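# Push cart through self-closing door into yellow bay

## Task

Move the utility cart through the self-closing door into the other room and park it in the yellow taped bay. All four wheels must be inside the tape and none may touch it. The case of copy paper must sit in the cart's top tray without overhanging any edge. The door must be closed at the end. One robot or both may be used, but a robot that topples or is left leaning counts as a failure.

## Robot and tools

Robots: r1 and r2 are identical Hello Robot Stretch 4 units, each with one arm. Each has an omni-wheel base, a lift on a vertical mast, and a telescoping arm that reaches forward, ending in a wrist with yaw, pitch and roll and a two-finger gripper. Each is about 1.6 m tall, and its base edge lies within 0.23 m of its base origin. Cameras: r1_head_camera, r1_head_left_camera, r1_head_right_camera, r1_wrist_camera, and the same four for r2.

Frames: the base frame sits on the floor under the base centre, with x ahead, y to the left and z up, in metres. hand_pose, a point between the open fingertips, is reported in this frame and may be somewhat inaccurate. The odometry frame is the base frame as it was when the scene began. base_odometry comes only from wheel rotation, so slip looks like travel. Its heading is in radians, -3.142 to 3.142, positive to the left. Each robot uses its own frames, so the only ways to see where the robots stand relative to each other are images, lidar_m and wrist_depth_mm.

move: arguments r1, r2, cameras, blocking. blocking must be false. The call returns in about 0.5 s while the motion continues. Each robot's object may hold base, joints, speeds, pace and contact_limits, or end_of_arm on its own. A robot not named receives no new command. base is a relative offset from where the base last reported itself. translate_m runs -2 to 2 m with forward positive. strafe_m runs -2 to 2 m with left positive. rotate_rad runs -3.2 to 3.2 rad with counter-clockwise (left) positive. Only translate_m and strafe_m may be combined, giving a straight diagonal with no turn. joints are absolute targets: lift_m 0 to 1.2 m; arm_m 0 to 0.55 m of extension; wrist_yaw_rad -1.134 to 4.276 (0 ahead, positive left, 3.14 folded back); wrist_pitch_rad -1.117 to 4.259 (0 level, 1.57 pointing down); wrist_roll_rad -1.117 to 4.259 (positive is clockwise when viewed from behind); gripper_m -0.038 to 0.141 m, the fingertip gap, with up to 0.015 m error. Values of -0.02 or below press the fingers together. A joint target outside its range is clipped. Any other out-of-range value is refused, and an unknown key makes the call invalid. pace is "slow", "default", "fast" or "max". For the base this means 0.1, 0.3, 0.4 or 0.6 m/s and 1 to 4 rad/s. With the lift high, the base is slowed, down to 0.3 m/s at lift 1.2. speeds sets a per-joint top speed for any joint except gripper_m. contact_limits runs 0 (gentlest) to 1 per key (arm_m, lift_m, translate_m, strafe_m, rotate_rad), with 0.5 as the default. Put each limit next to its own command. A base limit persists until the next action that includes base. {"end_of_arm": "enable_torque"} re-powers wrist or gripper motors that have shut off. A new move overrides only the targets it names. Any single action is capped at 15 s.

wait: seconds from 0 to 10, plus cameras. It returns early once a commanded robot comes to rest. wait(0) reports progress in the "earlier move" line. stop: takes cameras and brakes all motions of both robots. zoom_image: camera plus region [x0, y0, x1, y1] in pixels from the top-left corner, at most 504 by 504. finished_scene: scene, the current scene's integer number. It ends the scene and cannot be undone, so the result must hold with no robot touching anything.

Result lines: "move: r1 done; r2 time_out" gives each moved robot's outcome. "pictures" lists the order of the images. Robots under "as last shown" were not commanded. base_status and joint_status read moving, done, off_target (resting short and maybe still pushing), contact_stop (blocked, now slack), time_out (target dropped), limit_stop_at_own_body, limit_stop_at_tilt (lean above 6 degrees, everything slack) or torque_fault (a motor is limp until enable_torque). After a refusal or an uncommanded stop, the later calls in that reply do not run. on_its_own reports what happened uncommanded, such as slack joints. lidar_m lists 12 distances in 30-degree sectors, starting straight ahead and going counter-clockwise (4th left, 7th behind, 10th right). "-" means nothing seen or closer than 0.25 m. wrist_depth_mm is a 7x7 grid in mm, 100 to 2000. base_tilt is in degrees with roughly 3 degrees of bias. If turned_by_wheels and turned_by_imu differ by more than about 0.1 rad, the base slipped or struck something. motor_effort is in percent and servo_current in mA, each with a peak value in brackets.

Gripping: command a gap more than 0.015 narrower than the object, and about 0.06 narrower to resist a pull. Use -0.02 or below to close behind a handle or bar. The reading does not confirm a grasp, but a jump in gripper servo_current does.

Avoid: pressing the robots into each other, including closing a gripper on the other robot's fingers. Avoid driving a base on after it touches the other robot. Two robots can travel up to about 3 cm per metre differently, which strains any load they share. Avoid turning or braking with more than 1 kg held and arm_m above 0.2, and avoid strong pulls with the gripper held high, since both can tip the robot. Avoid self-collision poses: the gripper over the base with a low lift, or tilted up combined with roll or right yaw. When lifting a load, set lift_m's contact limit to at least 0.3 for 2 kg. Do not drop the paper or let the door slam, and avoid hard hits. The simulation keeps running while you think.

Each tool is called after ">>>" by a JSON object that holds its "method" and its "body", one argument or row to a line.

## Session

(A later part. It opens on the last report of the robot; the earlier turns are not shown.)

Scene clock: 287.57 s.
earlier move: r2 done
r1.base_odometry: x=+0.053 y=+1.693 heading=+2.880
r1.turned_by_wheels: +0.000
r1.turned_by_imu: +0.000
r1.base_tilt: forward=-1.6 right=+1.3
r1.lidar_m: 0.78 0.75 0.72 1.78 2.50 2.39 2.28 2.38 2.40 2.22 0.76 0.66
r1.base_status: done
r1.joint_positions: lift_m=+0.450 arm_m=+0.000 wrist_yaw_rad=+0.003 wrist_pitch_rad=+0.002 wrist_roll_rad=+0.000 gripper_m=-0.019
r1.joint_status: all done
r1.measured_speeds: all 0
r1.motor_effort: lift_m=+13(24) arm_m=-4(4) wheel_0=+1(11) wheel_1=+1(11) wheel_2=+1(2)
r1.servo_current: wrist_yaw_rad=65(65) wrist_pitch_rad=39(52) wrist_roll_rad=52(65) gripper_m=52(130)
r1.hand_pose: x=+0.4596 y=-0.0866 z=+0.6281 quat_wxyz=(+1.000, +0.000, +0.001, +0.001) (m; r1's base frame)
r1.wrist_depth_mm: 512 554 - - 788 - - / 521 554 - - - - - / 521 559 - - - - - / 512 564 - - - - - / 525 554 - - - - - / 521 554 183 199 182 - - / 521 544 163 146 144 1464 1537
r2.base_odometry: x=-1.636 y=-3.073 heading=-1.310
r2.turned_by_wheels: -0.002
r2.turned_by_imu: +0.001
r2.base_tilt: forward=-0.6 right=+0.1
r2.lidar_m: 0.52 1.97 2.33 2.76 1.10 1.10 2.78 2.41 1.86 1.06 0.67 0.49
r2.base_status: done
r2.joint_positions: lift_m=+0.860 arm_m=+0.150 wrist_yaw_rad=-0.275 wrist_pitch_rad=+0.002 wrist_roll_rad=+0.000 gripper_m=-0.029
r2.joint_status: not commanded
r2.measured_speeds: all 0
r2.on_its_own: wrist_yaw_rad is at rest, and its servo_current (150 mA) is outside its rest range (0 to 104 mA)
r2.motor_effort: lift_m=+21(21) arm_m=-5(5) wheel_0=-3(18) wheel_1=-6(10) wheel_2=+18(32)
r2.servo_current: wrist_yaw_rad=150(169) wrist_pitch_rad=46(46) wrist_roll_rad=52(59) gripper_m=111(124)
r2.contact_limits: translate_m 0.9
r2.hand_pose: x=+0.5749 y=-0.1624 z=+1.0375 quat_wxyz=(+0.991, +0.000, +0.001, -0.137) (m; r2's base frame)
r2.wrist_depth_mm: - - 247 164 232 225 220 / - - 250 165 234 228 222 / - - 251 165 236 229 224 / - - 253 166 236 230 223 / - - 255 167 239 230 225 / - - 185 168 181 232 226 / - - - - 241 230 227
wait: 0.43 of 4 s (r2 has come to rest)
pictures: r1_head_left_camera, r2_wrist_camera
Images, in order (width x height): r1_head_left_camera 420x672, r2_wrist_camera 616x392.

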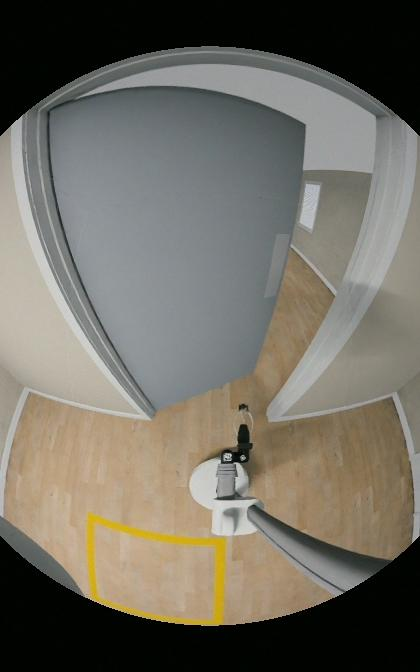

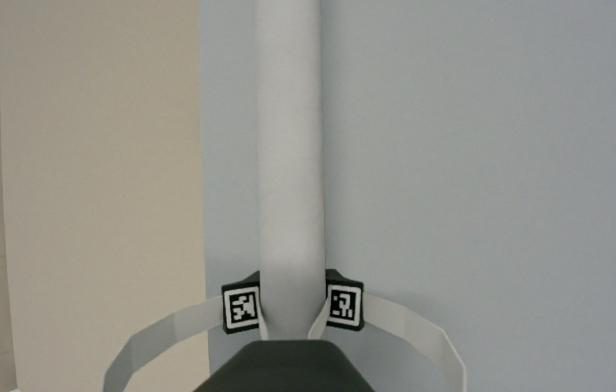

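>>> {"method": "move", "body": {
  "r2": {"base":{"translate_m":-0.265,"strafe_m":-0.045},"joints":{"wrist_yaw_rad":-0.02},"contact_limits":{"translate_m":0.9},"pace":"slow","speeds":{"wrist_yaw_rad":0.085}},
  "blocking": false,
  "cameras": []
}}

>>> {"method": "wait", "body": {
  "seconds": 5,
  "cameras": ["r2_wrist_camera","r2_head_camera"]
}}

Scene clock: 297.03 s.
move: r2 moving
r1: as last shown
r1.base_tilt: forward=-1.6 right=+1.2
r1.lidar_m: 0.80 0.76 0.76 1.83 2.52 2.38 2.27 2.37 2.42 2.25 0.72 0.66
r1.motor_effort: lift_m=+13(13) arm_m=-4(4) wheel_0=+1(2) wheel_1=+1(1) wheel_2=+1(1)
r1.servo_current: wrist_yaw_rad=52(65) wrist_pitch_rad=46(46) wrist_roll_rad=59(59) gripper_m=52(59)
r1.wrist_depth_mm: 517 559 - - 809 - - / 517 554 - - - - - / 525 554 - - - - - / 517 554 - - - - - / 521 559 - - - - - / 521 549 183 198 180 - - / 525 544 163 147 144 1499 1537
r2.base_odometry: x=-1.641 y=-3.061 heading=-1.309
r2.turned_by_wheels: +0.001
r2.turned_by_imu: +0.001
r2.base_tilt: forward=-0.6 right=+0.1
r2.lidar_m: 0.53 1.94 2.37 2.74 1.08 1.11 2.76 2.38 1.89 1.08 0.68 0.56
r2.base_status: translate_m moving; strafe_m moving
r2.joint_positions: lift_m=+0.860 arm_m=+0.150 wrist_yaw_rad=-0.252 wrist_pitch_rad=+0.002 wrist_roll_rad=+0.000 gripper_m=-0.029
r2.joint_status: wrist_yaw_rad moving
r2.measured_speeds: translate_m=-0.050 strafe_m=-0.008 rotate_rad=+0.000 lift_m=+0.000 arm_m=+0.000 wrist_yaw_rad=+0.079 wrist_pitch_rad=+0.000 wrist_roll_rad=+0.000
r2.motor_effort: lift_m=+21(21) arm_m=-5(5) wheel_0=-5(9) wheel_1=-8(8) wheel_2=+22(23)
r2.servo_current: wrist_yaw_rad=98(215) wrist_pitch_rad=39(46) wrist_roll_rad=33(46) gripper_m=111(117)
r2.contact_limits: translate_m 0.9
r2.hand_pose: x=+0.5785 y=-0.1565 z=+1.0375 quat_wxyz=(+0.992, +0.000, +0.001, -0.126) (m; r2's base frame)
r2.wrist_depth_mm: - - 249 164 234 224 218 / - - 250 164 235 226 220 / - - 252 165 236 226 222 / - - 252 166 236 229 222 / - - 255 167 238 229 224 / 1756 - 183 167 180 231 224 / - - - - 239 229 225
pictures: none
No camera images: "cameras" was empty.

Scene clock: 300.50 s.
earlier move: r2 done
r1.base_odometry: x=+0.053 y=+1.693 heading=+2.880
r1.turned_by_wheels: +0.000
r1.turned_by_imu: +0.000
r1.base_tilt: forward=-1.6 right=+1.3
r1.lidar_m: 0.91 0.78 0.75 1.81 2.51 2.38 2.27 2.37 2.41 2.29 0.75 0.65
r1.base_status: not commanded
r1.joint_positions: lift_m=+0.450 arm_m=+0.000 wrist_yaw_rad=+0.003 wrist_pitch_rad=+0.002 wrist_roll_rad=+0.000 gripper_m=-0.019
r1.joint_status: not commanded
r1.measured_speeds: all 0
r1.motor_effort: lift_m=+13(13) arm_m=-4(4) wheel_0=+2(2) wheel_1=+1(1) wheel_2=+1(1)
r1.servo_current: wrist_yaw_rad=52(65) wrist_pitch_rad=39(52) wrist_roll_rad=46(72) gripper_m=52(59)
r1.hand_pose: x=+0.4596 y=-0.0866 z=+0.6281 quat_wxyz=(+1.000, +0.000, +0.001, +0.001) (m; r1's base frame)
r1.wrist_depth_mm: - - - 1008 - - - / - - - 976 - - - / - - - - - - - / - - - - - - - / - - - - - - - / - - 183 198 - - - / - 133 163 147 154 1464 1537
r2.base_odometry: x=-1.747 y=-2.829 heading=-1.307
r2.turned_by_wheels: +0.002
r2.turned_by_imu: +0.013
r2.base_tilt: forward=-0.6 right=+0.0
r2.lidar_m: 0.54 2.27 2.57 3.05 0.97 1.02 2.48 2.18 2.07 1.24 0.82 0.62
r2.base_status: done
r2.joint_positions: lift_m=+0.860 arm_m=+0.150 wrist_yaw_rad=-0.001 wrist_pitch_rad=+0.002 wrist_roll_rad=+0.000 gripper_m=-0.029
r2.joint_status: all done
r2.measured_speeds: all 0
r2.motor_effort: lift_m=+21(21) arm_m=-5(5) wheel_0=+9(14) wheel_1=-3(9) wheel_2=+25(31)
r2.servo_current: wrist_yaw_rad=104(215) wrist_pitch_rad=39(46) wrist_roll_rad=59(59) gripper_m=111(124)
r2.contact_limits: translate_m 0.9
r2.hand_pose: x=+0.6093 y=-0.0876 z=+1.0375 quat_wxyz=(+1.000, +0.000, +0.001, +0.000) (m; r2's base frame)
r2.wrist_depth_mm: - - 251 171 228 218 211 / - - 253 164 229 220 211 / - - 255 171 231 221 213 / - - 256 170 234 223 215 / - - 257 171 235 223 216 / - - 181 167 230 224 216 / - - 262 - 236 223 217
wait: 3.47 of 5 s (r2 has come to rest)
pictures: r2_head_camera, r2_wrist_camera
Images, in order (width x height): r2_head_camera 420x560, r2_wrist_camera 616x392.

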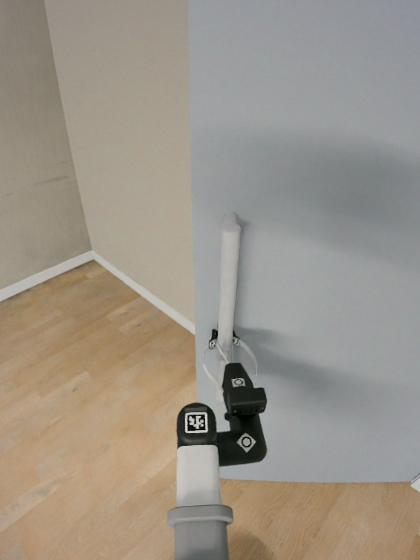

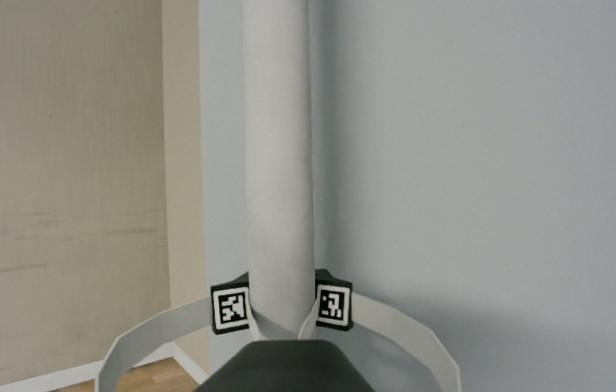

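>>> {"method": "move", "body": {
  "r2": {"base":{"translate_m":-0.245,"strafe_m":-0.115},"joints":{"wrist_yaw_rad":0.23},"contact_limits":{"translate_m":0.9},"pace":"slow","speeds":{"wrist_yaw_rad":0.085}},
  "blocking": false,
  "cameras": []
}}

>>> {"method": "wait", "body": {
  "seconds": 5,
  "cameras": ["r2_wrist_camera","r2_head_camera"]
}}

Scene clock: 306.30 s.
move: r2 moving
r1: as last shown
r1.lidar_m: 0.91 0.80 0.73 1.80 2.49 2.41 2.28 2.38 2.38 2.26 0.76 0.65
r1.motor_effort: lift_m=+13(13) arm_m=-4(4) wheel_0=+1(2) wheel_1=+1(1) wheel_2=+1(1)
r1.servo_current: wrist_yaw_rad=39(59) wrist_pitch_rad=39(46) wrist_roll_rad=46(59) gripper_m=46(52)
r1.wrist_depth_mm: - - - 1008 - - - / - - - 991 - - - / - - - - - - - / - - - - - - - / - - - - - - - / - - 183 199 - - - / - 132 163 147 154 1464 1537
r2.base_odometry: x=-1.756 y=-2.819 heading=-1.305
r2.turned_by_wheels: +0.002
r2.turned_by_imu: +0.003
r2.base_tilt: forward=-0.6 right=+0.0
r2.lidar_m: 0.52 2.34 2.58 3.07 0.95 1.02 2.49 2.16 2.09 1.22 0.82 0.64
r2.base_status: translate_m moving; strafe_m moving
r2.joint_positions: lift_m=+0.860 arm_m=+0.150 wrist_yaw_rad=+0.034 wrist_pitch_rad=+0.002 wrist_roll_rad=+0.000 gripper_m=-0.029
r2.joint_status: wrist_yaw_rad moving
r2.measured_speeds: translate_m=-0.048 strafe_m=-0.022 rotate_rad=+0.001 lift_m=+0.000 arm_m=+0.000 wrist_yaw_rad=+0.087 wrist_pitch_rad=+0.000 wrist_roll_rad=+0.000
r2.motor_effort: lift_m=+21(21) arm_m=-5(5) wheel_0=+5(11) wheel_1=-4(8) wheel_2=+26(28)
r2.servo_current: wrist_yaw_rad=78(98) wrist_pitch_rad=46(46) wrist_roll_rad=46(59) gripper_m=111(117)
r2.contact_limits: translate_m 0.9
r2.hand_pose: x=+0.6122 y=-0.0776 z=+1.0375 quat_wxyz=(+1.000, +0.000, +0.001, +0.017) (m; r2's base frame)
r2.wrist_depth_mm: - - 253 163 228 216 208 / - - 256 163 229 218 - / - - 257 168 231 220 211 / - - 258 168 232 220 213 / - - 259 169 233 222 213 / - - 185 167 229 223 214 / - - 1983 - 236 220 215
pictures: none
No camera images: "cameras" was empty.

Scene clock: 309.77 s.
earlier move: r2 done
r1.base_odometry: x=+0.053 y=+1.693 heading=+2.880
r1.turned_by_wheels: +0.000
r1.turned_by_imu: +0.000
r1.base_tilt: forward=-1.5 right=+1.2
r1.lidar_m: 1.02 0.79 0.76 1.81 2.51 2.38 2.27 2.36 2.44 2.28 0.75 0.67
r1.base_status: not commanded
r1.joint_positions: lift_m=+0.450 arm_m=+0.000 wrist_yaw_rad=+0.003 wrist_pitch_rad=+0.002 wrist_roll_rad=+0.000 gripper_m=-0.019
r1.joint_status: not commanded
r1.measured_speeds: all 0
r1.motor_effort: lift_m=+13(13) arm_m=-4(4) wheel_0=+2(2) wheel_1=+1(1) wheel_2=+1(1)
r1.servo_current: wrist_yaw_rad=52(72) wrist_pitch_rad=46(52) wrist_roll_rad=39(65) gripper_m=46(65)
r1.hand_pose: x=+0.4596 y=-0.0866 z=+0.6281 quat_wxyz=(+1.000, +0.000, +0.001, +0.001) (m; r1's base frame)
r1.wrist_depth_mm: - - 1078 - - - - / - - - - - - - / - - - - - - - / - - - - - - - / - - - - - - - / - - 183 198 - - - / - 132 163 180 154 1464 1537
r2.base_odometry: x=-1.922 y=-2.623 heading=-1.305
r2.turned_by_wheels: +0.000
r2.turned_by_imu: +0.089
r2.base_tilt: forward=-0.6 right=+0.0
r2.lidar_m: 0.55 2.79 2.84 0.98 0.96 3.29 2.13 1.94 1.92 1.22 0.88 0.67
r2.base_status: done
r2.joint_positions: lift_m=+0.860 arm_m=+0.150 wrist_yaw_rad=+0.249 wrist_pitch_rad=+0.002 wrist_roll_rad=+0.000 gripper_m=-0.029
r2.joint_status: all done
r2.measured_speeds: all 0
r2.motor_effort: lift_m=+21(21) arm_m=-7(7) wheel_0=+14(18) wheel_1=+1(8) wheel_2=+17(29)
r2.servo_current: wrist_yaw_rad=104(150) wrist_pitch_rad=39(46) wrist_roll_rad=46(59) gripper_m=104(117)
r2.contact_limits: translate_m 0.9
r2.hand_pose: x=+0.6221 y=-0.0136 z=+1.0375 quat_wxyz=(+0.992, +0.000, +0.001, +0.124) (m; r2's base frame)
r2.wrist_depth_mm: - - 262 163 223 207 196 / - - 263 164 224 208 198 / - - - 169 226 210 199 / - - - 169 227 211 200 / - - - 169 229 212 202 / - - 185 167 222 213 203 / - - - - 228 209 204
wait: 3.47 of 5 s (r2 has come to rest)
pictures: r2_head_camera, r2_wrist_camera
Images, in order (width x height): r2_head_camera 420x560, r2_wrist_camera 616x392.

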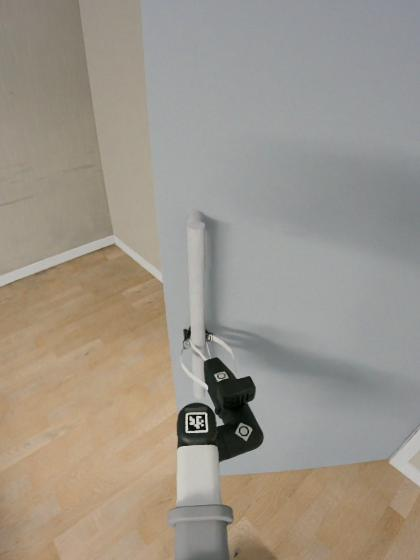

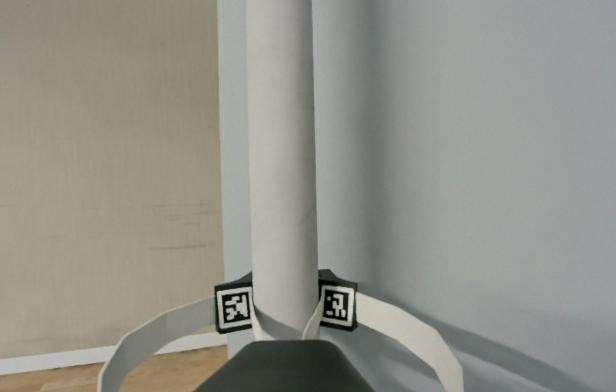

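>>> {"method": "move", "body": {
  "r2": {"base":{"translate_m":-0.243,"strafe_m":-0.145},"joints":{"wrist_yaw_rad":0.45},"contact_limits":{"translate_m":0.9},"pace":"slow","speeds":{"wrist_yaw_rad":0.07}},
  "blocking": false,
  "cameras": []
}}

>>> {"method": "wait", "body": {
  "seconds": 5,
  "cameras": ["r2_wrist_camera","r2_head_camera","r1_head_left_camera"]
}}

Scene clock: 317.80 s.
move: r2 moving
r1: as last shown
r1.base_tilt: forward=-1.6 right=+1.3
r1.lidar_m: 1.00 0.80 0.73 1.81 2.51 2.39 2.27 2.35 2.42 2.24 0.75 0.65
r1.motor_effort: lift_m=+13(13) arm_m=-4(4) wheel_0=+1(2) wheel_1=+1(1) wheel_2=+1(1)
r1.servo_current: wrist_yaw_rad=52(72) wrist_pitch_rad=46(46) wrist_roll_rad=52(65) gripper_m=59(59)
r1.wrist_depth_mm: - - 1098 - - - - / - - - - - - - / - - - - - - - / - - - - - - - / - - - - - - - / - - 183 199 - - - / - 132 163 183 154 1430 1537
r2.base_odometry: x=-1.933 y=-2.614 heading=-1.302
r2.turned_by_wheels: +0.003
r2.turned_by_imu: +0.003
r2.base_tilt: forward=-0.6 right=+0.0
r2.lidar_m: 0.55 2.80 2.86 0.99 0.96 3.28 2.12 1.93 1.92 1.25 0.92 0.64
r2.base_status: translate_m moving; strafe_m moving
r2.joint_positions: lift_m=+0.860 arm_m=+0.150 wrist_yaw_rad=+0.274 wrist_pitch_rad=+0.002 wrist_roll_rad=+0.000 gripper_m=-0.029
r2.joint_status: wrist_yaw_rad moving
r2.measured_speeds: translate_m=-0.048 strafe_m=-0.027 rotate_rad=-0.003 lift_m=+0.000 arm_m=+0.000 wrist_yaw_rad=+0.072 wrist_pitch_rad=+0.000 wrist_roll_rad=+0.000
r2.motor_effort: lift_m=+21(21) arm_m=-7(8) wheel_0=+17(17) wheel_1=-7(7) wheel_2=+25(27)
r2.servo_current: wrist_yaw_rad=72(104) wrist_pitch_rad=46(46) wrist_roll_rad=39(59) gripper_m=104(111)
r2.contact_limits: translate_m 0.9
r2.hand_pose: x=+0.6224 y=-0.0062 z=+1.0375 quat_wxyz=(+0.991, +0.000, +0.001, +0.137) (m; r2's base frame)
r2.wrist_depth_mm: - - - 167 222 206 196 / - - - 163 225 207 197 / - - - 167 225 209 198 / - - - 168 227 211 200 / - - - 168 229 211 201 / - - 182 168 222 212 202 / - - - - 229 208 202
pictures: none
No camera images: "cameras" was empty.

Scene clock: 321.30 s.
earlier move: r2 done
r1.base_odometry: x=+0.053 y=+1.693 heading=+2.880
r1.turned_by_wheels: +0.000
r1.turned_by_imu: +0.000
r1.base_tilt: forward=-1.6 right=+1.3
r1.lidar_m: 1.21 0.79 0.76 1.80 2.53 2.39 2.29 2.37 2.42 2.27 0.72 0.67
r1.base_status: not commanded
r1.joint_positions: lift_m=+0.450 arm_m=+0.000 wrist_yaw_rad=+0.003 wrist_pitch_rad=+0.002 wrist_roll_rad=+0.000 gripper_m=-0.019
r1.joint_status: not commanded
r1.measured_speeds: all 0
r1.motor_effort: lift_m=+13(13) arm_m=-4(4) wheel_0=+1(2) wheel_1=+1(1) wheel_2=+1(1)
r1.servo_current: wrist_yaw_rad=52(72) wrist_pitch_rad=46(52) wrist_roll_rad=46(72) gripper_m=52(59)
r1.hand_pose: x=+0.4596 y=-0.0866 z=+0.6281 quat_wxyz=(+1.000, +0.000, +0.001, +0.001) (m; r1's base frame)
r1.wrist_depth_mm: - - - - - - - / - - - - - - - / - - - - - - - / - - - - - - - / - - - - - - - / - - 186 199 - - - / - 133 171 184 154 1464 1576
r2.base_odometry: x=-2.126 y=-2.428 heading=-1.302
r2.turned_by_wheels: +0.001
r2.turned_by_imu: +0.104
r2.base_tilt: forward=-0.6 right=+0.0
r2.lidar_m: 0.55 3.03 3.14 1.04 1.06 2.55 1.80 1.69 1.70 1.17 1.05 0.66
r2.base_status: done
r2.joint_positions: lift_m=+0.860 arm_m=+0.150 wrist_yaw_rad=+0.466 wrist_pitch_rad=+0.002 wrist_roll_rad=+0.000 gripper_m=-0.029
r2.joint_status: all done
r2.measured_speeds: all 0
r2.motor_effort: lift_m=+21(21) arm_m=-6(8) wheel_0=+19(21) wheel_1=-1(9) wheel_2=+21(29)
r2.servo_current: wrist_yaw_rad=98(124) wrist_pitch_rad=33(46) wrist_roll_rad=59(59) gripper_m=91(111)
r2.contact_limits: translate_m 0.9
r2.hand_pose: x=+0.6180 y=+0.0514 z=+1.0375 quat_wxyz=(+0.973, +0.000, +0.001, +0.231) (m; r2's base frame)
r2.wrist_depth_mm: - - - 163 216 199 186 / - - - 163 218 200 187 / - - - 169 220 202 189 / - - - 169 221 202 189 / - - - 169 224 204 - / - - 185 170 216 206 191 / - - - - 223 202 193
wait: 3.50 of 5 s (r2 has come to rest)
pictures: r1_head_left_camera, r2_head_camera, r2_wrist_camera
Images, in order (width x height): r1_head_left_camera 420x672, r2_head_camera 420x560, r2_wrist_camera 616x392.

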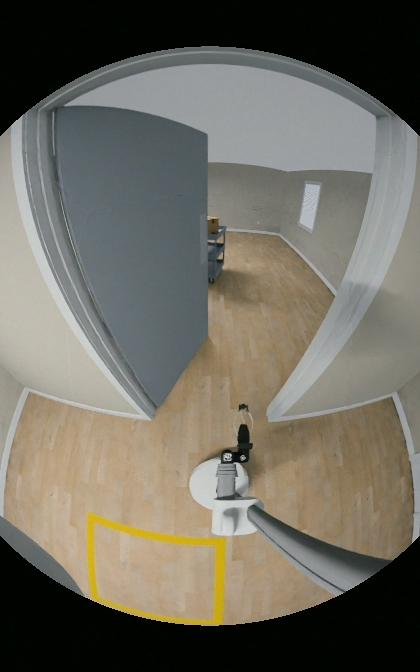

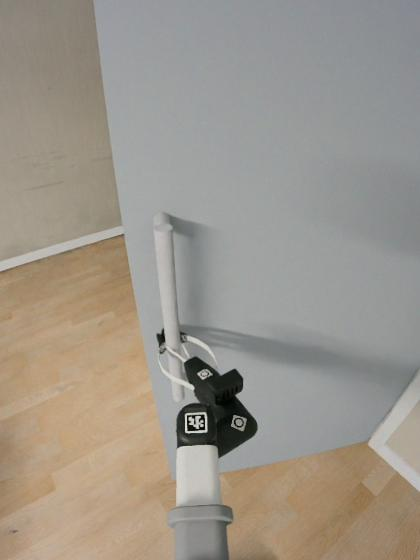

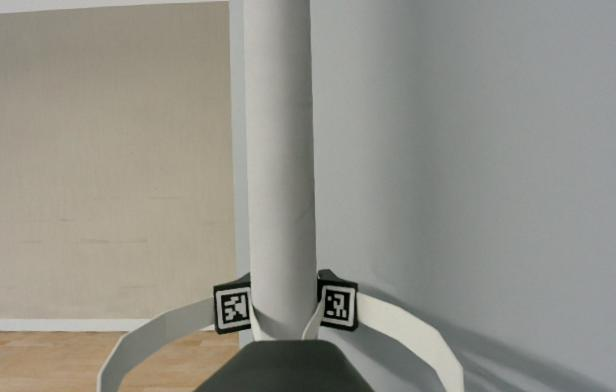

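>>> {"method": "move", "body": {
  "r2": {"base":{"translate_m":-0.235,"strafe_m":-0.19},"joints":{"wrist_yaw_rad":0.5},"contact_limits":{"translate_m":0.9},"pace":"slow","speeds":{"wrist_yaw_rad":0.07}},
  "blocking": false,
  "cameras": []
}}

>>> {"method": "wait", "body": {
  "seconds": 5,
  "cameras": ["r2_wrist_camera","r1_head_left_camera"]
}}

Scene clock: 328.43 s.
move: r2 moving
r1: as last shown
r1.lidar_m: 1.20 0.82 0.75 1.80 2.50 2.40 2.28 2.37 2.42 2.25 0.76 0.68
r1.motor_effort: lift_m=+13(13) arm_m=-4(4) wheel_0=+2(2) wheel_1=+1(1) wheel_2=+1(1)
r1.servo_current: wrist_yaw_rad=59(65) wrist_pitch_rad=46(46) wrist_roll_rad=59(59) gripper_m=52(59)
r1.wrist_depth_mm: - - - - - - - / - - - - - - - / - - - - - - - / - - - - - - - / - - - - - - - / - - 186 198 - - - / - 132 172 183 154 1430 1576
r2.base_odometry: x=-2.137 y=-2.420 heading=-1.299
r2.turned_by_wheels: +0.003
r2.turned_by_imu: +0.006
r2.base_tilt: forward=-0.6 right=+0.1
r2.lidar_m: 0.54 3.06 3.16 1.05 4.68 2.55 1.77 1.67 1.65 1.18 1.06 0.68
r2.base_status: translate_m moving; strafe_m moving
r2.joint_positions: lift_m=+0.860 arm_m=+0.150 wrist_yaw_rad=+0.493 wrist_pitch_rad=+0.002 wrist_roll_rad=+0.000 gripper_m=-0.029
r2.joint_status: wrist_yaw_rad moving
r2.measured_speeds: translate_m=-0.041 strafe_m=-0.035 rotate_rad=+0.000 lift_m=+0.000 arm_m=+0.000 wrist_yaw_rad=+0.074 wrist_pitch_rad=+0.000 wrist_roll_rad=+0.000
r2.motor_effort: lift_m=+21(21) arm_m=-6(7) wheel_0=+21(21) wheel_1=-5(7) wheel_2=+22(25)
r2.servo_current: wrist_yaw_rad=111(111) wrist_pitch_rad=39(46) wrist_roll_rad=52(59) gripper_m=98(104)
r2.contact_limits: translate_m 0.9
r2.hand_pose: x=+0.6165 y=+0.0595 z=+1.0375 quat_wxyz=(+0.970, +0.000, +0.001, +0.244) (m; r2's base frame)
r2.wrist_depth_mm: - - - 163 216 200 185 / - - - 163 219 199 186 / - - - 167 220 200 187 / - - - 168 221 201 189 / - - - 168 225 202 187 / - - 184 167 181 204 190 / - - - - 224 198 190
pictures: none
No camera images: "cameras" was empty.

Scene clock: 332.23 s.
earlier move: r2 done
r1.base_odometry: x=+0.053 y=+1.693 heading=+2.880
r1.turned_by_wheels: +0.000
r1.turned_by_imu: +0.000
r1.base_tilt: forward=-1.6 right=+1.3
r1.lidar_m: 1.44 0.82 0.76 1.83 2.49 2.36 2.27 2.37 2.43 2.28 0.74 0.67
r1.base_status: not commanded
r1.joint_positions: lift_m=+0.450 arm_m=+0.000 wrist_yaw_rad=+0.003 wrist_pitch_rad=+0.002 wrist_roll_rad=+0.000 gripper_m=-0.019
r1.joint_status: not commanded
r1.measured_speeds: all 0
r1.motor_effort: lift_m=+13(13) arm_m=-4(4) wheel_0=+1(2) wheel_1=+1(1) wheel_2=+1(1)
r1.servo_current: wrist_yaw_rad=52(72) wrist_pitch_rad=33(52) wrist_roll_rad=52(65) gripper_m=52(65)
r1.hand_pose: x=+0.4596 y=-0.0866 z=+0.6281 quat_wxyz=(+1.000, +0.000, +0.001, +0.001) (m; r1's base frame)
r1.wrist_depth_mm: - 1281 - - - - - / - 1308 - - - - - / - - - - - - - / - - - - - - - / - - - - - - - / - - - 199 - - - / - 139 179 183 154 1464 1576
r2.base_odometry: x=-2.372 y=-2.253 heading=-1.299
r2.turned_by_wheels: +0.000
r2.turned_by_imu: +0.260
r2.base_tilt: forward=-0.6 right=+0.1
r2.lidar_m: 0.56 3.27 1.27 1.22 3.13 1.75 1.50 1.47 1.18 1.00 0.92 0.65
r2.base_status: done
r2.joint_positions: lift_m=+0.860 arm_m=+0.150 wrist_yaw_rad=+0.518 wrist_pitch_rad=+0.002 wrist_roll_rad=+0.000 gripper_m=-0.029
r2.joint_status: all done
r2.measured_speeds: all 0
r2.on_its_own: wrist_yaw_rad is at rest, and its servo_current (111 mA) is outside its rest range (0 to 104 mA)
r2.motor_effort: lift_m=+21(21) arm_m=-6(7) wheel_0=+14(27) wheel_1=+3(10) wheel_2=+15(29)
r2.servo_current: wrist_yaw_rad=111(111) wrist_pitch_rad=46(46) wrist_roll_rad=39(59) gripper_m=91(104)
r2.contact_limits: translate_m 0.9
r2.hand_pose: x=+0.6149 y=+0.0668 z=+1.0375 quat_wxyz=(+0.967, +0.000, +0.001, +0.256) (m; r2's base frame)
r2.wrist_depth_mm: - - - 163 212 188 174 / - - - 163 213 189 174 / - - - 168 216 191 176 / - - - 169 218 195 - / - - - 168 220 192 178 / - - 183 167 179 194 179 / - - - - 221 188 180
wait: 3.80 of 5 s (r2 has come to rest)
pictures: r1_head_left_camera, r2_wrist_camera
Images, in order (width x height): r1_head_left_camera 420x672, r2_wrist_camera 616x392.

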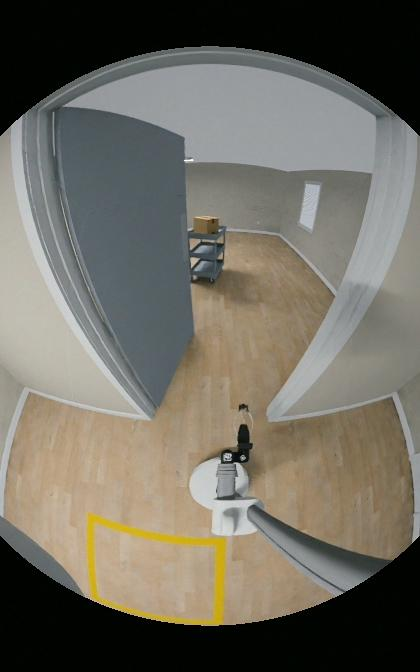

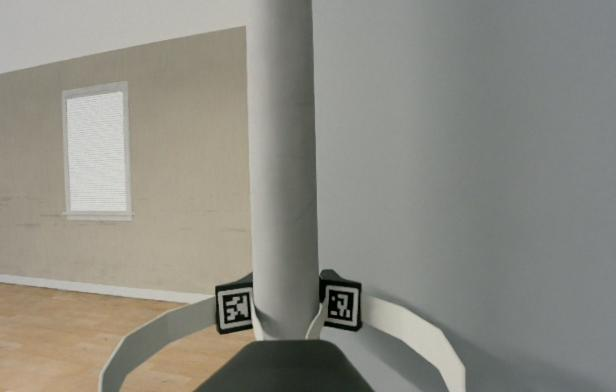

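>>> {"method": "move", "body": {
  "r2": {"base":{"translate_m":-0.1,"strafe_m":-0.085},"contact_limits":{"translate_m":0.9},"pace":"slow"},
  "r1": {"base":{"translate_m":0.02,"strafe_m":-0.08},"joints":{"wrist_yaw_rad":3.08}},
  "blocking": false,
  "cameras": []
}}

>>> {"method": "wait", "body": {
  "seconds": 2,
  "cameras": []
}}

>>> {"method": "wait", "body": {
  "seconds": 2,
  "cameras": ["r2_wrist_camera","r2_head_left_camera","r1_head_left_camera","r1_head_right_camera"]
}}

Scene clock: 344.57 s.
move: r1 moving; r2 moving
r1.base_odometry: x=+0.053 y=+1.726 heading=+2.880
r1.turned_by_wheels: +0.000
r1.turned_by_imu: -0.001
r1.base_tilt: forward=-1.6 right=+1.3
r1.lidar_m: 1.53 0.84 0.77 1.81 2.54 2.42 2.27 2.39 2.39 2.24 0.74 0.64
r1.base_status: translate_m moving; strafe_m moving
r1.joint_positions: lift_m=+0.450 arm_m=+0.000 wrist_yaw_rad=+0.587 wrist_pitch_rad=+0.002 wrist_roll_rad=+0.000 gripper_m=-0.019
r1.joint_status: wrist_yaw_rad moving
r1.measured_speeds: translate_m=+0.030 strafe_m=-0.122 rotate_rad=-0.003 lift_m=+0.000 arm_m=+0.000 wrist_yaw_rad=+1.822 wrist_pitch_rad=+0.000 wrist_roll_rad=+0.000
r1.motor_effort: lift_m=+13(13) arm_m=-4(4) wheel_0=+10(10) wheel_1=-9(10) wheel_2=-4(4)
r1.servo_current: wrist_yaw_rad=104(104) wrist_pitch_rad=46(52) wrist_roll_rad=39(59) gripper_m=52(52)
r1.hand_pose: x=+0.4595 y=+0.0868 z=+0.6281 quat_wxyz=(+0.957, +0.000, +0.001, +0.289) (m; r1's base frame)
r1.wrist_depth_mm: 603 - - - - - - / 597 - - - - - - / 603 - - - - - - / 609 - - - - - - / 603 - - - - - - / 603 - 182 198 - - - / 591 133 163 147 144 1464 1499
r2.base_odometry: x=-2.383 y=-2.245 heading=-1.296
r2.turned_by_wheels: +0.003
r2.turned_by_imu: +0.007
r2.base_tilt: forward=-0.7 right=+0.0
r2.lidar_m: 0.54 3.28 1.28 1.24 3.09 1.72 1.45 1.45 1.20 1.01 0.91 0.65
r2.base_status: translate_m moving; strafe_m moving
r2.joint_positions: lift_m=+0.860 arm_m=+0.150 wrist_yaw_rad=+0.518 wrist_pitch_rad=+0.002 wrist_roll_rad=+0.000 gripper_m=-0.029
r2.joint_status: not commanded
r2.measured_speeds: translate_m=-0.037 strafe_m=-0.035 rotate_rad=+0.009 lift_m=+0.000 arm_m=+0.000 wrist_yaw_rad=+0.000 wrist_pitch_rad=+0.000 wrist_roll_rad=+0.000
r2.motor_effort: lift_m=+21(21) arm_m=-6(6) wheel_0=+22(23) wheel_1=-5(7) wheel_2=+20(23)
r2.servo_current: wrist_yaw_rad=104(111) wrist_pitch_rad=39(46) wrist_roll_rad=52(52) gripper_m=104(104)
r2.contact_limits: translate_m 0.9
r2.hand_pose: x=+0.6149 y=+0.0668 z=+1.0375 quat_wxyz=(+0.967, +0.000, +0.001, +0.256) (m; r2's base frame)
r2.wrist_depth_mm: - - - 163 211 187 173 / - - - 163 214 188 174 / - - - 168 216 191 175 / - - - 170 216 195 - / - - - 169 219 192 177 / - - 185 167 180 194 178 / - - - - 221 187 178
pictures: none
No camera images: "cameras" was empty.

Scene clock: 346.40 s.
earlier move: r1 done; r2 moving
r1.base_odometry: x=+0.054 y=+1.776 heading=+2.880
r1.turned_by_wheels: +0.000
r1.turned_by_imu: +0.000
r1.base_tilt: forward=-1.6 right=+1.3
r1.lidar_m: 2.63 0.89 0.81 1.75 2.59 2.41 2.31 2.37 2.33 2.20 0.76 0.56
r1.base_status: done
r1.joint_positions: lift_m=+0.450 arm_m=+0.000 wrist_yaw_rad=+3.077 wrist_pitch_rad=+0.002 wrist_roll_rad=+0.000 gripper_m=-0.019
r1.joint_status: all done
r1.measured_speeds: all 0
r1.motor_effort: lift_m=+13(13) arm_m=-4(4) wheel_0=+1(10) wheel_1=-2(10) wheel_2=-2(5)
r1.servo_current: wrist_yaw_rad=46(104) wrist_pitch_rad=39(52) wrist_roll_rad=39(78) gripper_m=52(59)
r1.hand_pose: x=-0.1112 y=+0.1058 z=+0.6281 quat_wxyz=(+0.032, -0.001, +0.000, +0.999) (m; r1's base frame)
r1.wrist_depth_mm: - 138 - - - - - / - 138 - - - - - / 113 138 225 - - - - / 131 147 - - - - - / - - - - - - - / - - - 199 - - - / 1618 1499 179 183 154 1499 1537
r2.base_odometry: x=-2.481 y=-2.180 heading=-1.297
r2.turned_by_wheels: -0.001
r2.turned_by_imu: +0.132
r2.base_tilt: forward=-0.6 right=+0.0
r2.lidar_m: 0.55 3.35 1.33 1.79 2.41 1.58 1.40 1.43 1.04 0.94 0.88 0.63
r2.base_status: translate_m moving; strafe_m moving
r2.joint_positions: lift_m=+0.860 arm_m=+0.150 wrist_yaw_rad=+0.518 wrist_pitch_rad=+0.002 wrist_roll_rad=+0.000 gripper_m=-0.029
r2.joint_status: not commanded
r2.measured_speeds: translate_m=+0.001 strafe_m=-0.002 rotate_rad=-0.001 lift_m=+0.000 arm_m=+0.000 wrist_yaw_rad=+0.000 wrist_pitch_rad=+0.000 wrist_roll_rad=+0.000
r2.motor_effort: lift_m=+21(21) arm_m=-5(7) wheel_0=+12(29) wheel_1=-1(7) wheel_2=+15(29)
r2.servo_current: wrist_yaw_rad=111(111) wrist_pitch_rad=46(46) wrist_roll_rad=52(65) gripper_m=104(104)
r2.contact_limits: translate_m 0.9
r2.hand_pose: x=+0.6149 y=+0.0669 z=+1.0375 quat_wxyz=(+0.967, +0.000, +0.001, +0.256) (m; r2's base frame)
r2.wrist_depth_mm: - - - 163 210 181 - / - - - 164 212 183 167 / - - - 169 216 188 168 / - - - 169 216 186 169 / - - - 169 215 187 170 / - - 185 167 181 187 171 / - - - - 219 182 -
wait: 1.83 of 2 s (r1 has come to rest)
pictures: none
No camera images: "cameras" was empty.

Scene clock: 346.70 s.
earlier move: r2 done
r1.base_odometry: x=+0.054 y=+1.776 heading=+2.880
r1.turned_by_wheels: +0.000
r1.turned_by_imu: +0.000
r1.base_tilt: forward=-1.6 right=+1.3
r1.lidar_m: 2.63 0.87 0.81 1.74 2.59 2.39 2.29 2.41 2.34 2.21 0.71 0.58
r1.base_status: done
r1.joint_positions: lift_m=+0.450 arm_m=+0.000 wrist_yaw_rad=+3.077 wrist_pitch_rad=+0.002 wrist_roll_rad=+0.000 gripper_m=-0.019
r1.joint_status: all done
r1.measured_speeds: all 0
r1.motor_effort: lift_m=+13(13) arm_m=-4(4) wheel_0=+1(10) wheel_1=-1(10) wheel_2=-2(5)
r1.servo_current: wrist_yaw_rad=39(104) wrist_pitch_rad=39(52) wrist_roll_rad=52(78) gripper_m=52(59)
r1.hand_pose: x=-0.1112 y=+0.1058 z=+0.6281 quat_wxyz=(+0.032, -0.001, +0.000, +0.999) (m; r1's base frame)
r1.wrist_depth_mm: - 138 - - - - - / - 138 - - - - - / 113 138 225 - - - - / 131 147 - - - - - / - - - - - - - / - - - 198 - - - / 1576 1499 179 183 154 1430 1537
r2.base_odometry: x=-2.481 y=-2.180 heading=-1.297
r2.turned_by_wheels: +0.000
r2.turned_by_imu: +0.001
r2.base_tilt: forward=-0.6 right=+0.0
r2.lidar_m: 0.55 3.39 1.32 1.79 2.40 1.57 1.40 1.44 1.05 0.95 0.87 0.65
r2.base_status: done
r2.joint_positions: lift_m=+0.860 arm_m=+0.150 wrist_yaw_rad=+0.518 wrist_pitch_rad=+0.002 wrist_roll_rad=+0.000 gripper_m=-0.029
r2.joint_status: not commanded
r2.measured_speeds: all 0
r2.motor_effort: lift_m=+21(21) arm_m=-6(7) wheel_0=+12(29) wheel_1=+2(7) wheel_2=+14(29)
r2.servo_current: wrist_yaw_rad=104(111) wrist_pitch_rad=46(46) wrist_roll_rad=52(65) gripper_m=98(104)
r2.contact_limits: translate_m 0.9
r2.hand_pose: x=+0.6149 y=+0.0669 z=+1.0375 quat_wxyz=(+0.967, +0.000, +0.001, +0.256) (m; r2's base frame)
r2.wrist_depth_mm: - - - 163 210 182 - / - - - 163 213 184 167 / - - - 168 218 189 168 / - - - 168 216 187 169 / - - - 168 216 187 171 / - - 184 167 181 188 172 / - - - - 220 182 -
wait: 0.30 of 2 s (r2 has come to rest)
pictures: r1_head_left_camera, r1_head_right_camera, r2_head_left_camera, r2_wrist_camera
Images, in order (width x height): r1_head_left_camera 420x672, r1_head_right_camera 420x672, r2_head_left_camera 420x672, r2_wrist_camera 616x392.

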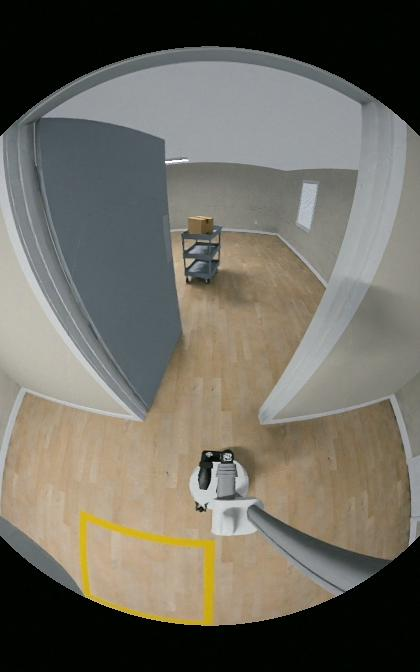

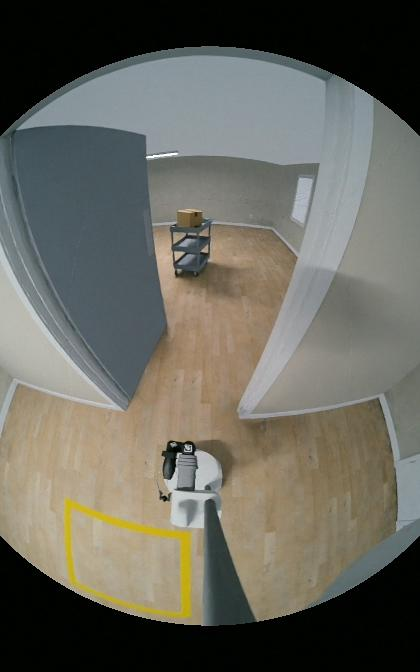

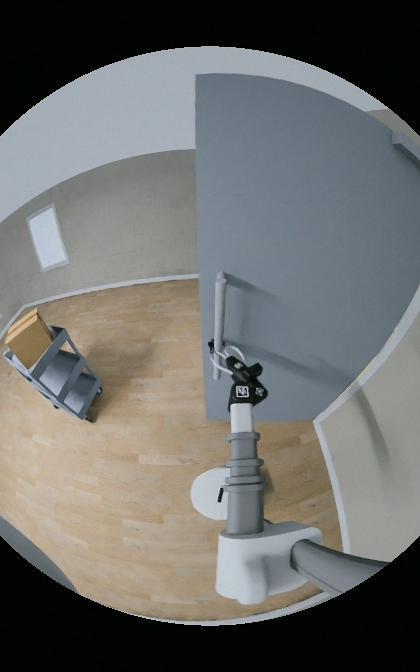

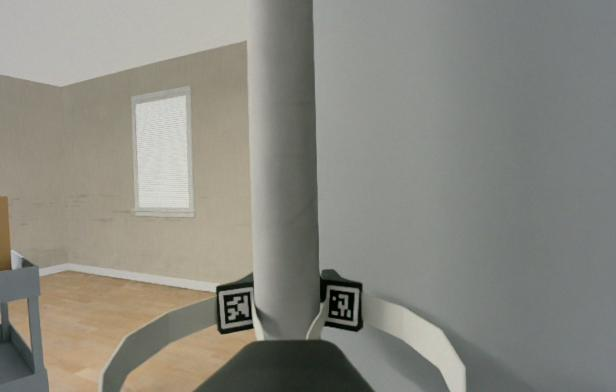

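>>> {"method": "move", "body": {
  "r1": {"base":{"translate_m":0.3,"strafe_m":0.05}},
  "blocking": false,
  "cameras": []
}}

>>> {"method": "wait", "body": {
  "seconds": 3,
  "cameras": ["r1_head_left_camera","r2_head_left_camera"]
}}

Scene clock: 353.27 s.
move: r1 moving
r1.base_odometry: x=+0.023 y=+1.779 heading=+2.880
r1.turned_by_wheels: +0.000
r1.turned_by_imu: +0.000
r1.base_tilt: forward=-1.6 right=+1.3
r1.lidar_m: 2.62 0.87 0.79 1.68 2.61 2.47 2.32 2.43 2.30 2.04 0.69 0.56
r1.base_status: translate_m moving; strafe_m moving
r1.joint_positions: lift_m=+0.450 arm_m=+0.000 wrist_yaw_rad=+3.077 wrist_pitch_rad=+0.002 wrist_roll_rad=+0.000 gripper_m=-0.019
r1.joint_status: not commanded
r1.measured_speeds: translate_m=+0.121 strafe_m=+0.020 rotate_rad=+0.001 lift_m=+0.000 arm_m=+0.000 wrist_yaw_rad=+0.000 wrist_pitch_rad=+0.000 wrist_roll_rad=+0.000
r1.motor_effort: lift_m=+13(13) arm_m=-4(4) wheel_0=+7(7) wheel_1=+6(9) wheel_2=-9(10)
r1.servo_current: wrist_yaw_rad=33(52) wrist_pitch_rad=39(46) wrist_roll_rad=46(65) gripper_m=52(59)
r1.hand_pose: x=-0.1112 y=+0.1058 z=+0.6281 quat_wxyz=(+0.032, -0.001, +0.000, +0.999) (m; r1's base frame)
r1.wrist_depth_mm: - 137 - - - - - / - 138 - - - - - / 112 138 223 - - - - / 131 146 - - - - - / - - - - - - - / - - - 198 - - - / 1661 1537 179 180 154 1499 1576
r2: as last shown
r2.turned_by_imu: +0.000
r2.lidar_m: 0.56 3.37 1.32 1.81 2.42 1.56 1.39 1.42 1.05 0.96 0.87 0.65
r2.motor_effort: lift_m=+21(21) arm_m=-6(6) wheel_0=+12(12) wheel_1=+2(2) wheel_2=+14(14)
r2.servo_current: wrist_yaw_rad=104(117) wrist_pitch_rad=46(46) wrist_roll_rad=52(52) gripper_m=98(104)
r2.contact_limits: translate_m 0.9
r2.wrist_depth_mm: - - - 162 211 182 - / - - - 163 212 183 168 / - - - 167 218 189 169 / - - - 168 216 187 170 / - - - 166 216 187 172 / - - 184 167 181 189 171 / - - - - 215 182 -
pictures: none
No camera images: "cameras" was empty.

Scene clock: 355.23 s.
earlier move: r1 done
r1.base_odometry: x=-0.248 y=+1.805 heading=+2.880
r1.turned_by_wheels: +0.000
r1.turned_by_imu: +0.000
r1.base_tilt: forward=-1.6 right=+1.3
r1.lidar_m: 2.34 0.75 0.62 0.67 2.53 2.74 2.61 2.72 2.36 0.91 0.43 3.14
r1.base_status: done
r1.joint_positions: lift_m=+0.450 arm_m=+0.000 wrist_yaw_rad=+3.077 wrist_pitch_rad=+0.002 wrist_roll_rad=+0.000 gripper_m=-0.019
r1.joint_status: not commanded
r1.measured_speeds: all 0
r1.motor_effort: lift_m=+13(13) arm_m=-4(4) wheel_0=+2(8) wheel_1=+2(9) wheel_2=+0(10)
r1.servo_current: wrist_yaw_rad=39(65) wrist_pitch_rad=39(52) wrist_roll_rad=59(65) gripper_m=52(59)
r1.hand_pose: x=-0.1112 y=+0.1058 z=+0.6281 quat_wxyz=(+0.032, -0.001, +0.000, +0.999) (m; r1's base frame)
r1.wrist_depth_mm: 136 138 - - - - - / 113 139 - - - - - / 117 140 270 - - - - / 137 161 - - - - - / - - - - - - - / - - - 198 - - - / 1618 1464 179 184 154 1366 1576
r2.base_odometry: x=-2.481 y=-2.180 heading=-1.297
r2.turned_by_wheels: +0.000
r2.turned_by_imu: +0.000
r2.base_tilt: forward=-0.7 right=+0.0
r2.lidar_m: 0.53 3.36 1.33 1.76 2.41 1.55 1.40 1.40 1.02 0.95 0.86 0.64
r2.base_status: not commanded
r2.joint_positions: lift_m=+0.860 arm_m=+0.150 wrist_yaw_rad=+0.518 wrist_pitch_rad=+0.002 wrist_roll_rad=+0.000 gripper_m=-0.029
r2.joint_status: not commanded
r2.measured_speeds: all 0
r2.motor_effort: lift_m=+21(21) arm_m=-6(6) wheel_0=+12(13) wheel_1=+2(2) wheel_2=+14(14)
r2.servo_current: wrist_yaw_rad=91(117) wrist_pitch_rad=39(46) wrist_roll_rad=59(65) gripper_m=98(104)
r2.contact_limits: translate_m 0.9
r2.hand_pose: x=+0.6149 y=+0.0669 z=+1.0375 quat_wxyz=(+0.967, +0.000, +0.001, +0.256) (m; r2's base frame)
r2.wrist_depth_mm: - - - 163 210 182 - / - - - 163 212 185 167 / - - - 167 219 189 169 / - - - 168 216 187 170 / - - - 167 217 187 171 / - - 183 167 180 189 172 / - - - - 216 182 -
wait: 1.97 of 3 s (r1 has come to rest)
pictures: r1_head_left_camera, r2_head_left_camera
Images, in order (width x height): r1_head_left_camera 420x672, r2_head_left_camera 420x672.

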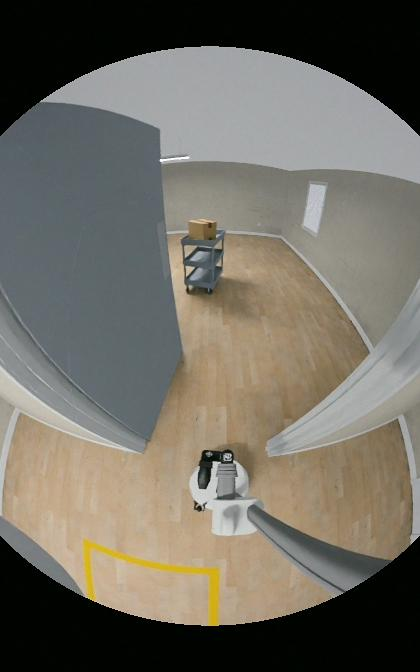

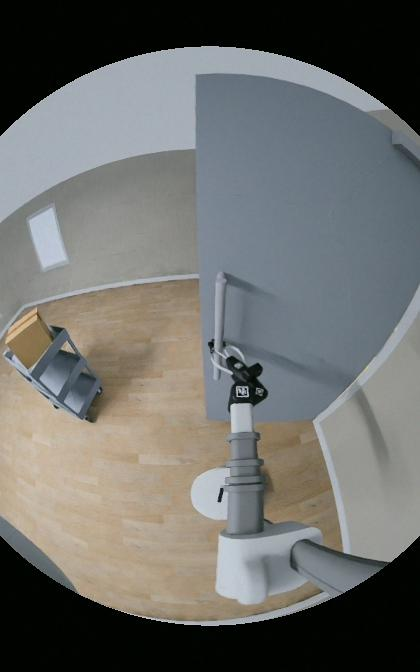

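>>> {"method": "move", "body": {
  "r1": {"base":{"translate_m":1.15,"strafe_m":0.06}},
  "blocking": false,
  "cameras": []
}}

>>> {"method": "wait", "body": {
  "seconds": 6,
  "cameras": ["r1_head_left_camera"]
}}

>>> {"method": "zoom_image", "body": {
  "camera": "r1_head_left_camera",
  "region": [100, 150, 300, 400]
}}

Scene clock: 361.20 s.
move: r1 moving
r1.base_odometry: x=-0.279 y=+1.811 heading=+2.880
r1.turned_by_wheels: +0.000
r1.turned_by_imu: +0.000
r1.base_tilt: forward=-1.6 right=+1.2
r1.lidar_m: 2.31 0.75 0.62 0.61 2.53 2.75 2.63 2.74 2.37 0.73 0.40 3.13
r1.base_status: translate_m moving; strafe_m moving
r1.joint_positions: lift_m=+0.450 arm_m=+0.000 wrist_yaw_rad=+3.077 wrist_pitch_rad=+0.002 wrist_roll_rad=+0.000 gripper_m=-0.019
r1.joint_status: not commanded
r1.measured_speeds: translate_m=+0.122 strafe_m=+0.007 rotate_rad=-0.007 lift_m=+0.000 arm_m=+0.000 wrist_yaw_rad=+0.000 wrist_pitch_rad=+0.000 wrist_roll_rad=+0.000
r1.motor_effort: lift_m=+13(13) arm_m=-4(4) wheel_0=+6(7) wheel_1=+7(7) wheel_2=-7(10)
r1.servo_current: wrist_yaw_rad=59(72) wrist_pitch_rad=39(46) wrist_roll_rad=46(59) gripper_m=46(59)
r1.hand_pose: x=-0.1112 y=+0.1058 z=+0.6281 quat_wxyz=(+0.032, -0.001, +0.000, +0.999) (m; r1's base frame)
r1.wrist_depth_mm: - 138 - - - - - / 112 138 - - - - - / 116 139 259 - - - - / 137 159 - - - - - / - - - - - - - / - - - 198 - - - / 1618 1499 179 183 154 1366 1537
r2: as last shown
r2.base_tilt: forward=-0.7 right=+0.1
r2.lidar_m: 0.53 3.37 1.31 1.79 2.42 1.58 1.41 1.41 1.02 0.92 0.85 0.62
r2.servo_current: wrist_yaw_rad=104(104) wrist_pitch_rad=39(46) wrist_roll_rad=46(52) gripper_m=98(98)
r2.contact_limits: translate_m 0.9
r2.wrist_depth_mm: - - - 163 211 182 - / - - - 163 211 183 167 / - - - 168 217 189 168 / - - - 168 216 188 170 / - - - 167 216 187 171 / - - 183 167 180 188 172 / - - - - 216 182 -
pictures: none
No camera images: "cameras" was empty.

Scene clock: 366.03 s.
earlier move: r1 done
r1.base_odometry: x=-1.375 y=+2.044 heading=+2.880
r1.turned_by_wheels: +0.000
r1.turned_by_imu: +0.001
r1.base_tilt: forward=-1.6 right=+1.3
r1.lidar_m: 1.20 1.32 0.36 0.33 0.39 0.64 3.86 0.88 1.12 2.27 2.34 3.16
r1.base_status: done
r1.joint_positions: lift_m=+0.450 arm_m=+0.000 wrist_yaw_rad=+3.077 wrist_pitch_rad=+0.002 wrist_roll_rad=+0.000 gripper_m=-0.019
r1.joint_status: not commanded
r1.measured_speeds: all 0
r1.motor_effort: lift_m=+13(13) arm_m=-4(4) wheel_0=+2(9) wheel_1=+3(8) wheel_2=+0(10)
r1.servo_current: wrist_yaw_rad=26(72) wrist_pitch_rad=39(52) wrist_roll_rad=52(72) gripper_m=52(59)
r1.hand_pose: x=-0.1112 y=+0.1058 z=+0.6281 quat_wxyz=(+0.032, -0.001, +0.000, +0.999) (m; r1's base frame)
r1.wrist_depth_mm: 136 138 - - - - 445 / 113 139 - - - - 442 / 118 139 274 - - - 449 / 137 163 - - - - 452 / 931 - - - - - 455 / 1921 - - 198 - - 452 / 917 1499 179 183 154 - 449
r2.base_odometry: x=-2.481 y=-2.180 heading=-1.297
r2.turned_by_wheels: +0.000
r2.turned_by_imu: +0.001
r2.base_tilt: forward=-0.7 right=+0.0
r2.lidar_m: 0.54 3.39 1.31 1.79 2.39 1.57 1.40 1.44 1.06 0.95 0.86 0.62
r2.base_status: not commanded
r2.joint_positions: lift_m=+0.860 arm_m=+0.150 wrist_yaw_rad=+0.518 wrist_pitch_rad=+0.002 wrist_roll_rad=+0.000 gripper_m=-0.029
r2.joint_status: not commanded
r2.measured_speeds: all 0
r2.motor_effort: lift_m=+21(21) arm_m=-6(6) wheel_0=+12(13) wheel_1=+2(2) wheel_2=+14(14)
r2.servo_current: wrist_yaw_rad=104(124) wrist_pitch_rad=52(52) wrist_roll_rad=52(65) gripper_m=98(104)
r2.contact_limits: translate_m 0.9
r2.hand_pose: x=+0.6149 y=+0.0669 z=+1.0375 quat_wxyz=(+0.967, +0.000, +0.001, +0.256) (m; r2's base frame)
r2.wrist_depth_mm: - - - 163 211 182 - / - - - 163 211 183 167 / - - - 168 218 189 168 / - - - 168 216 188 170 / - - - 166 216 187 172 / - - 184 167 181 189 171 / - - - - 216 182 -
wait: 4.83 of 6 s (r1 has come to rest)
pictures: r1_head_left_camera
Images, in order (width x height): r1_head_left_camera 420x672.

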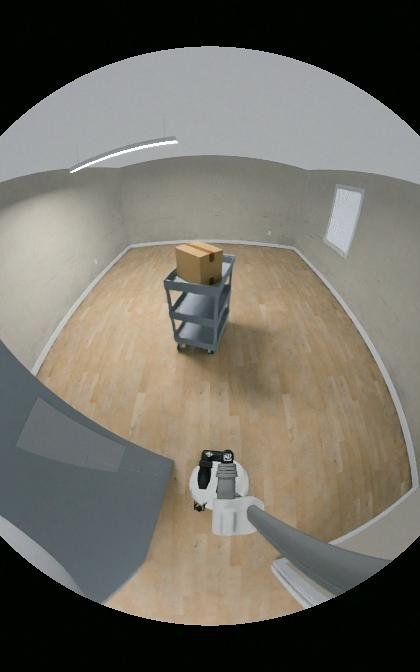

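Scaled by 2.016 from the camera's 420x672 image, which has a finer 600x960 frame.

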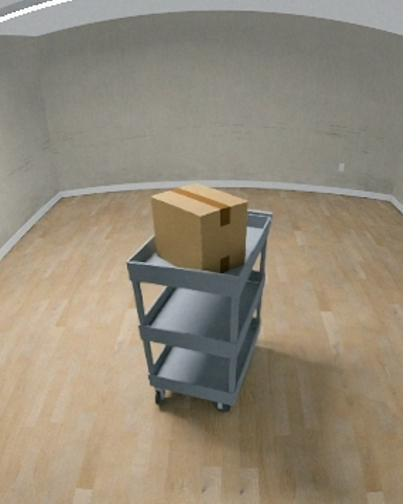

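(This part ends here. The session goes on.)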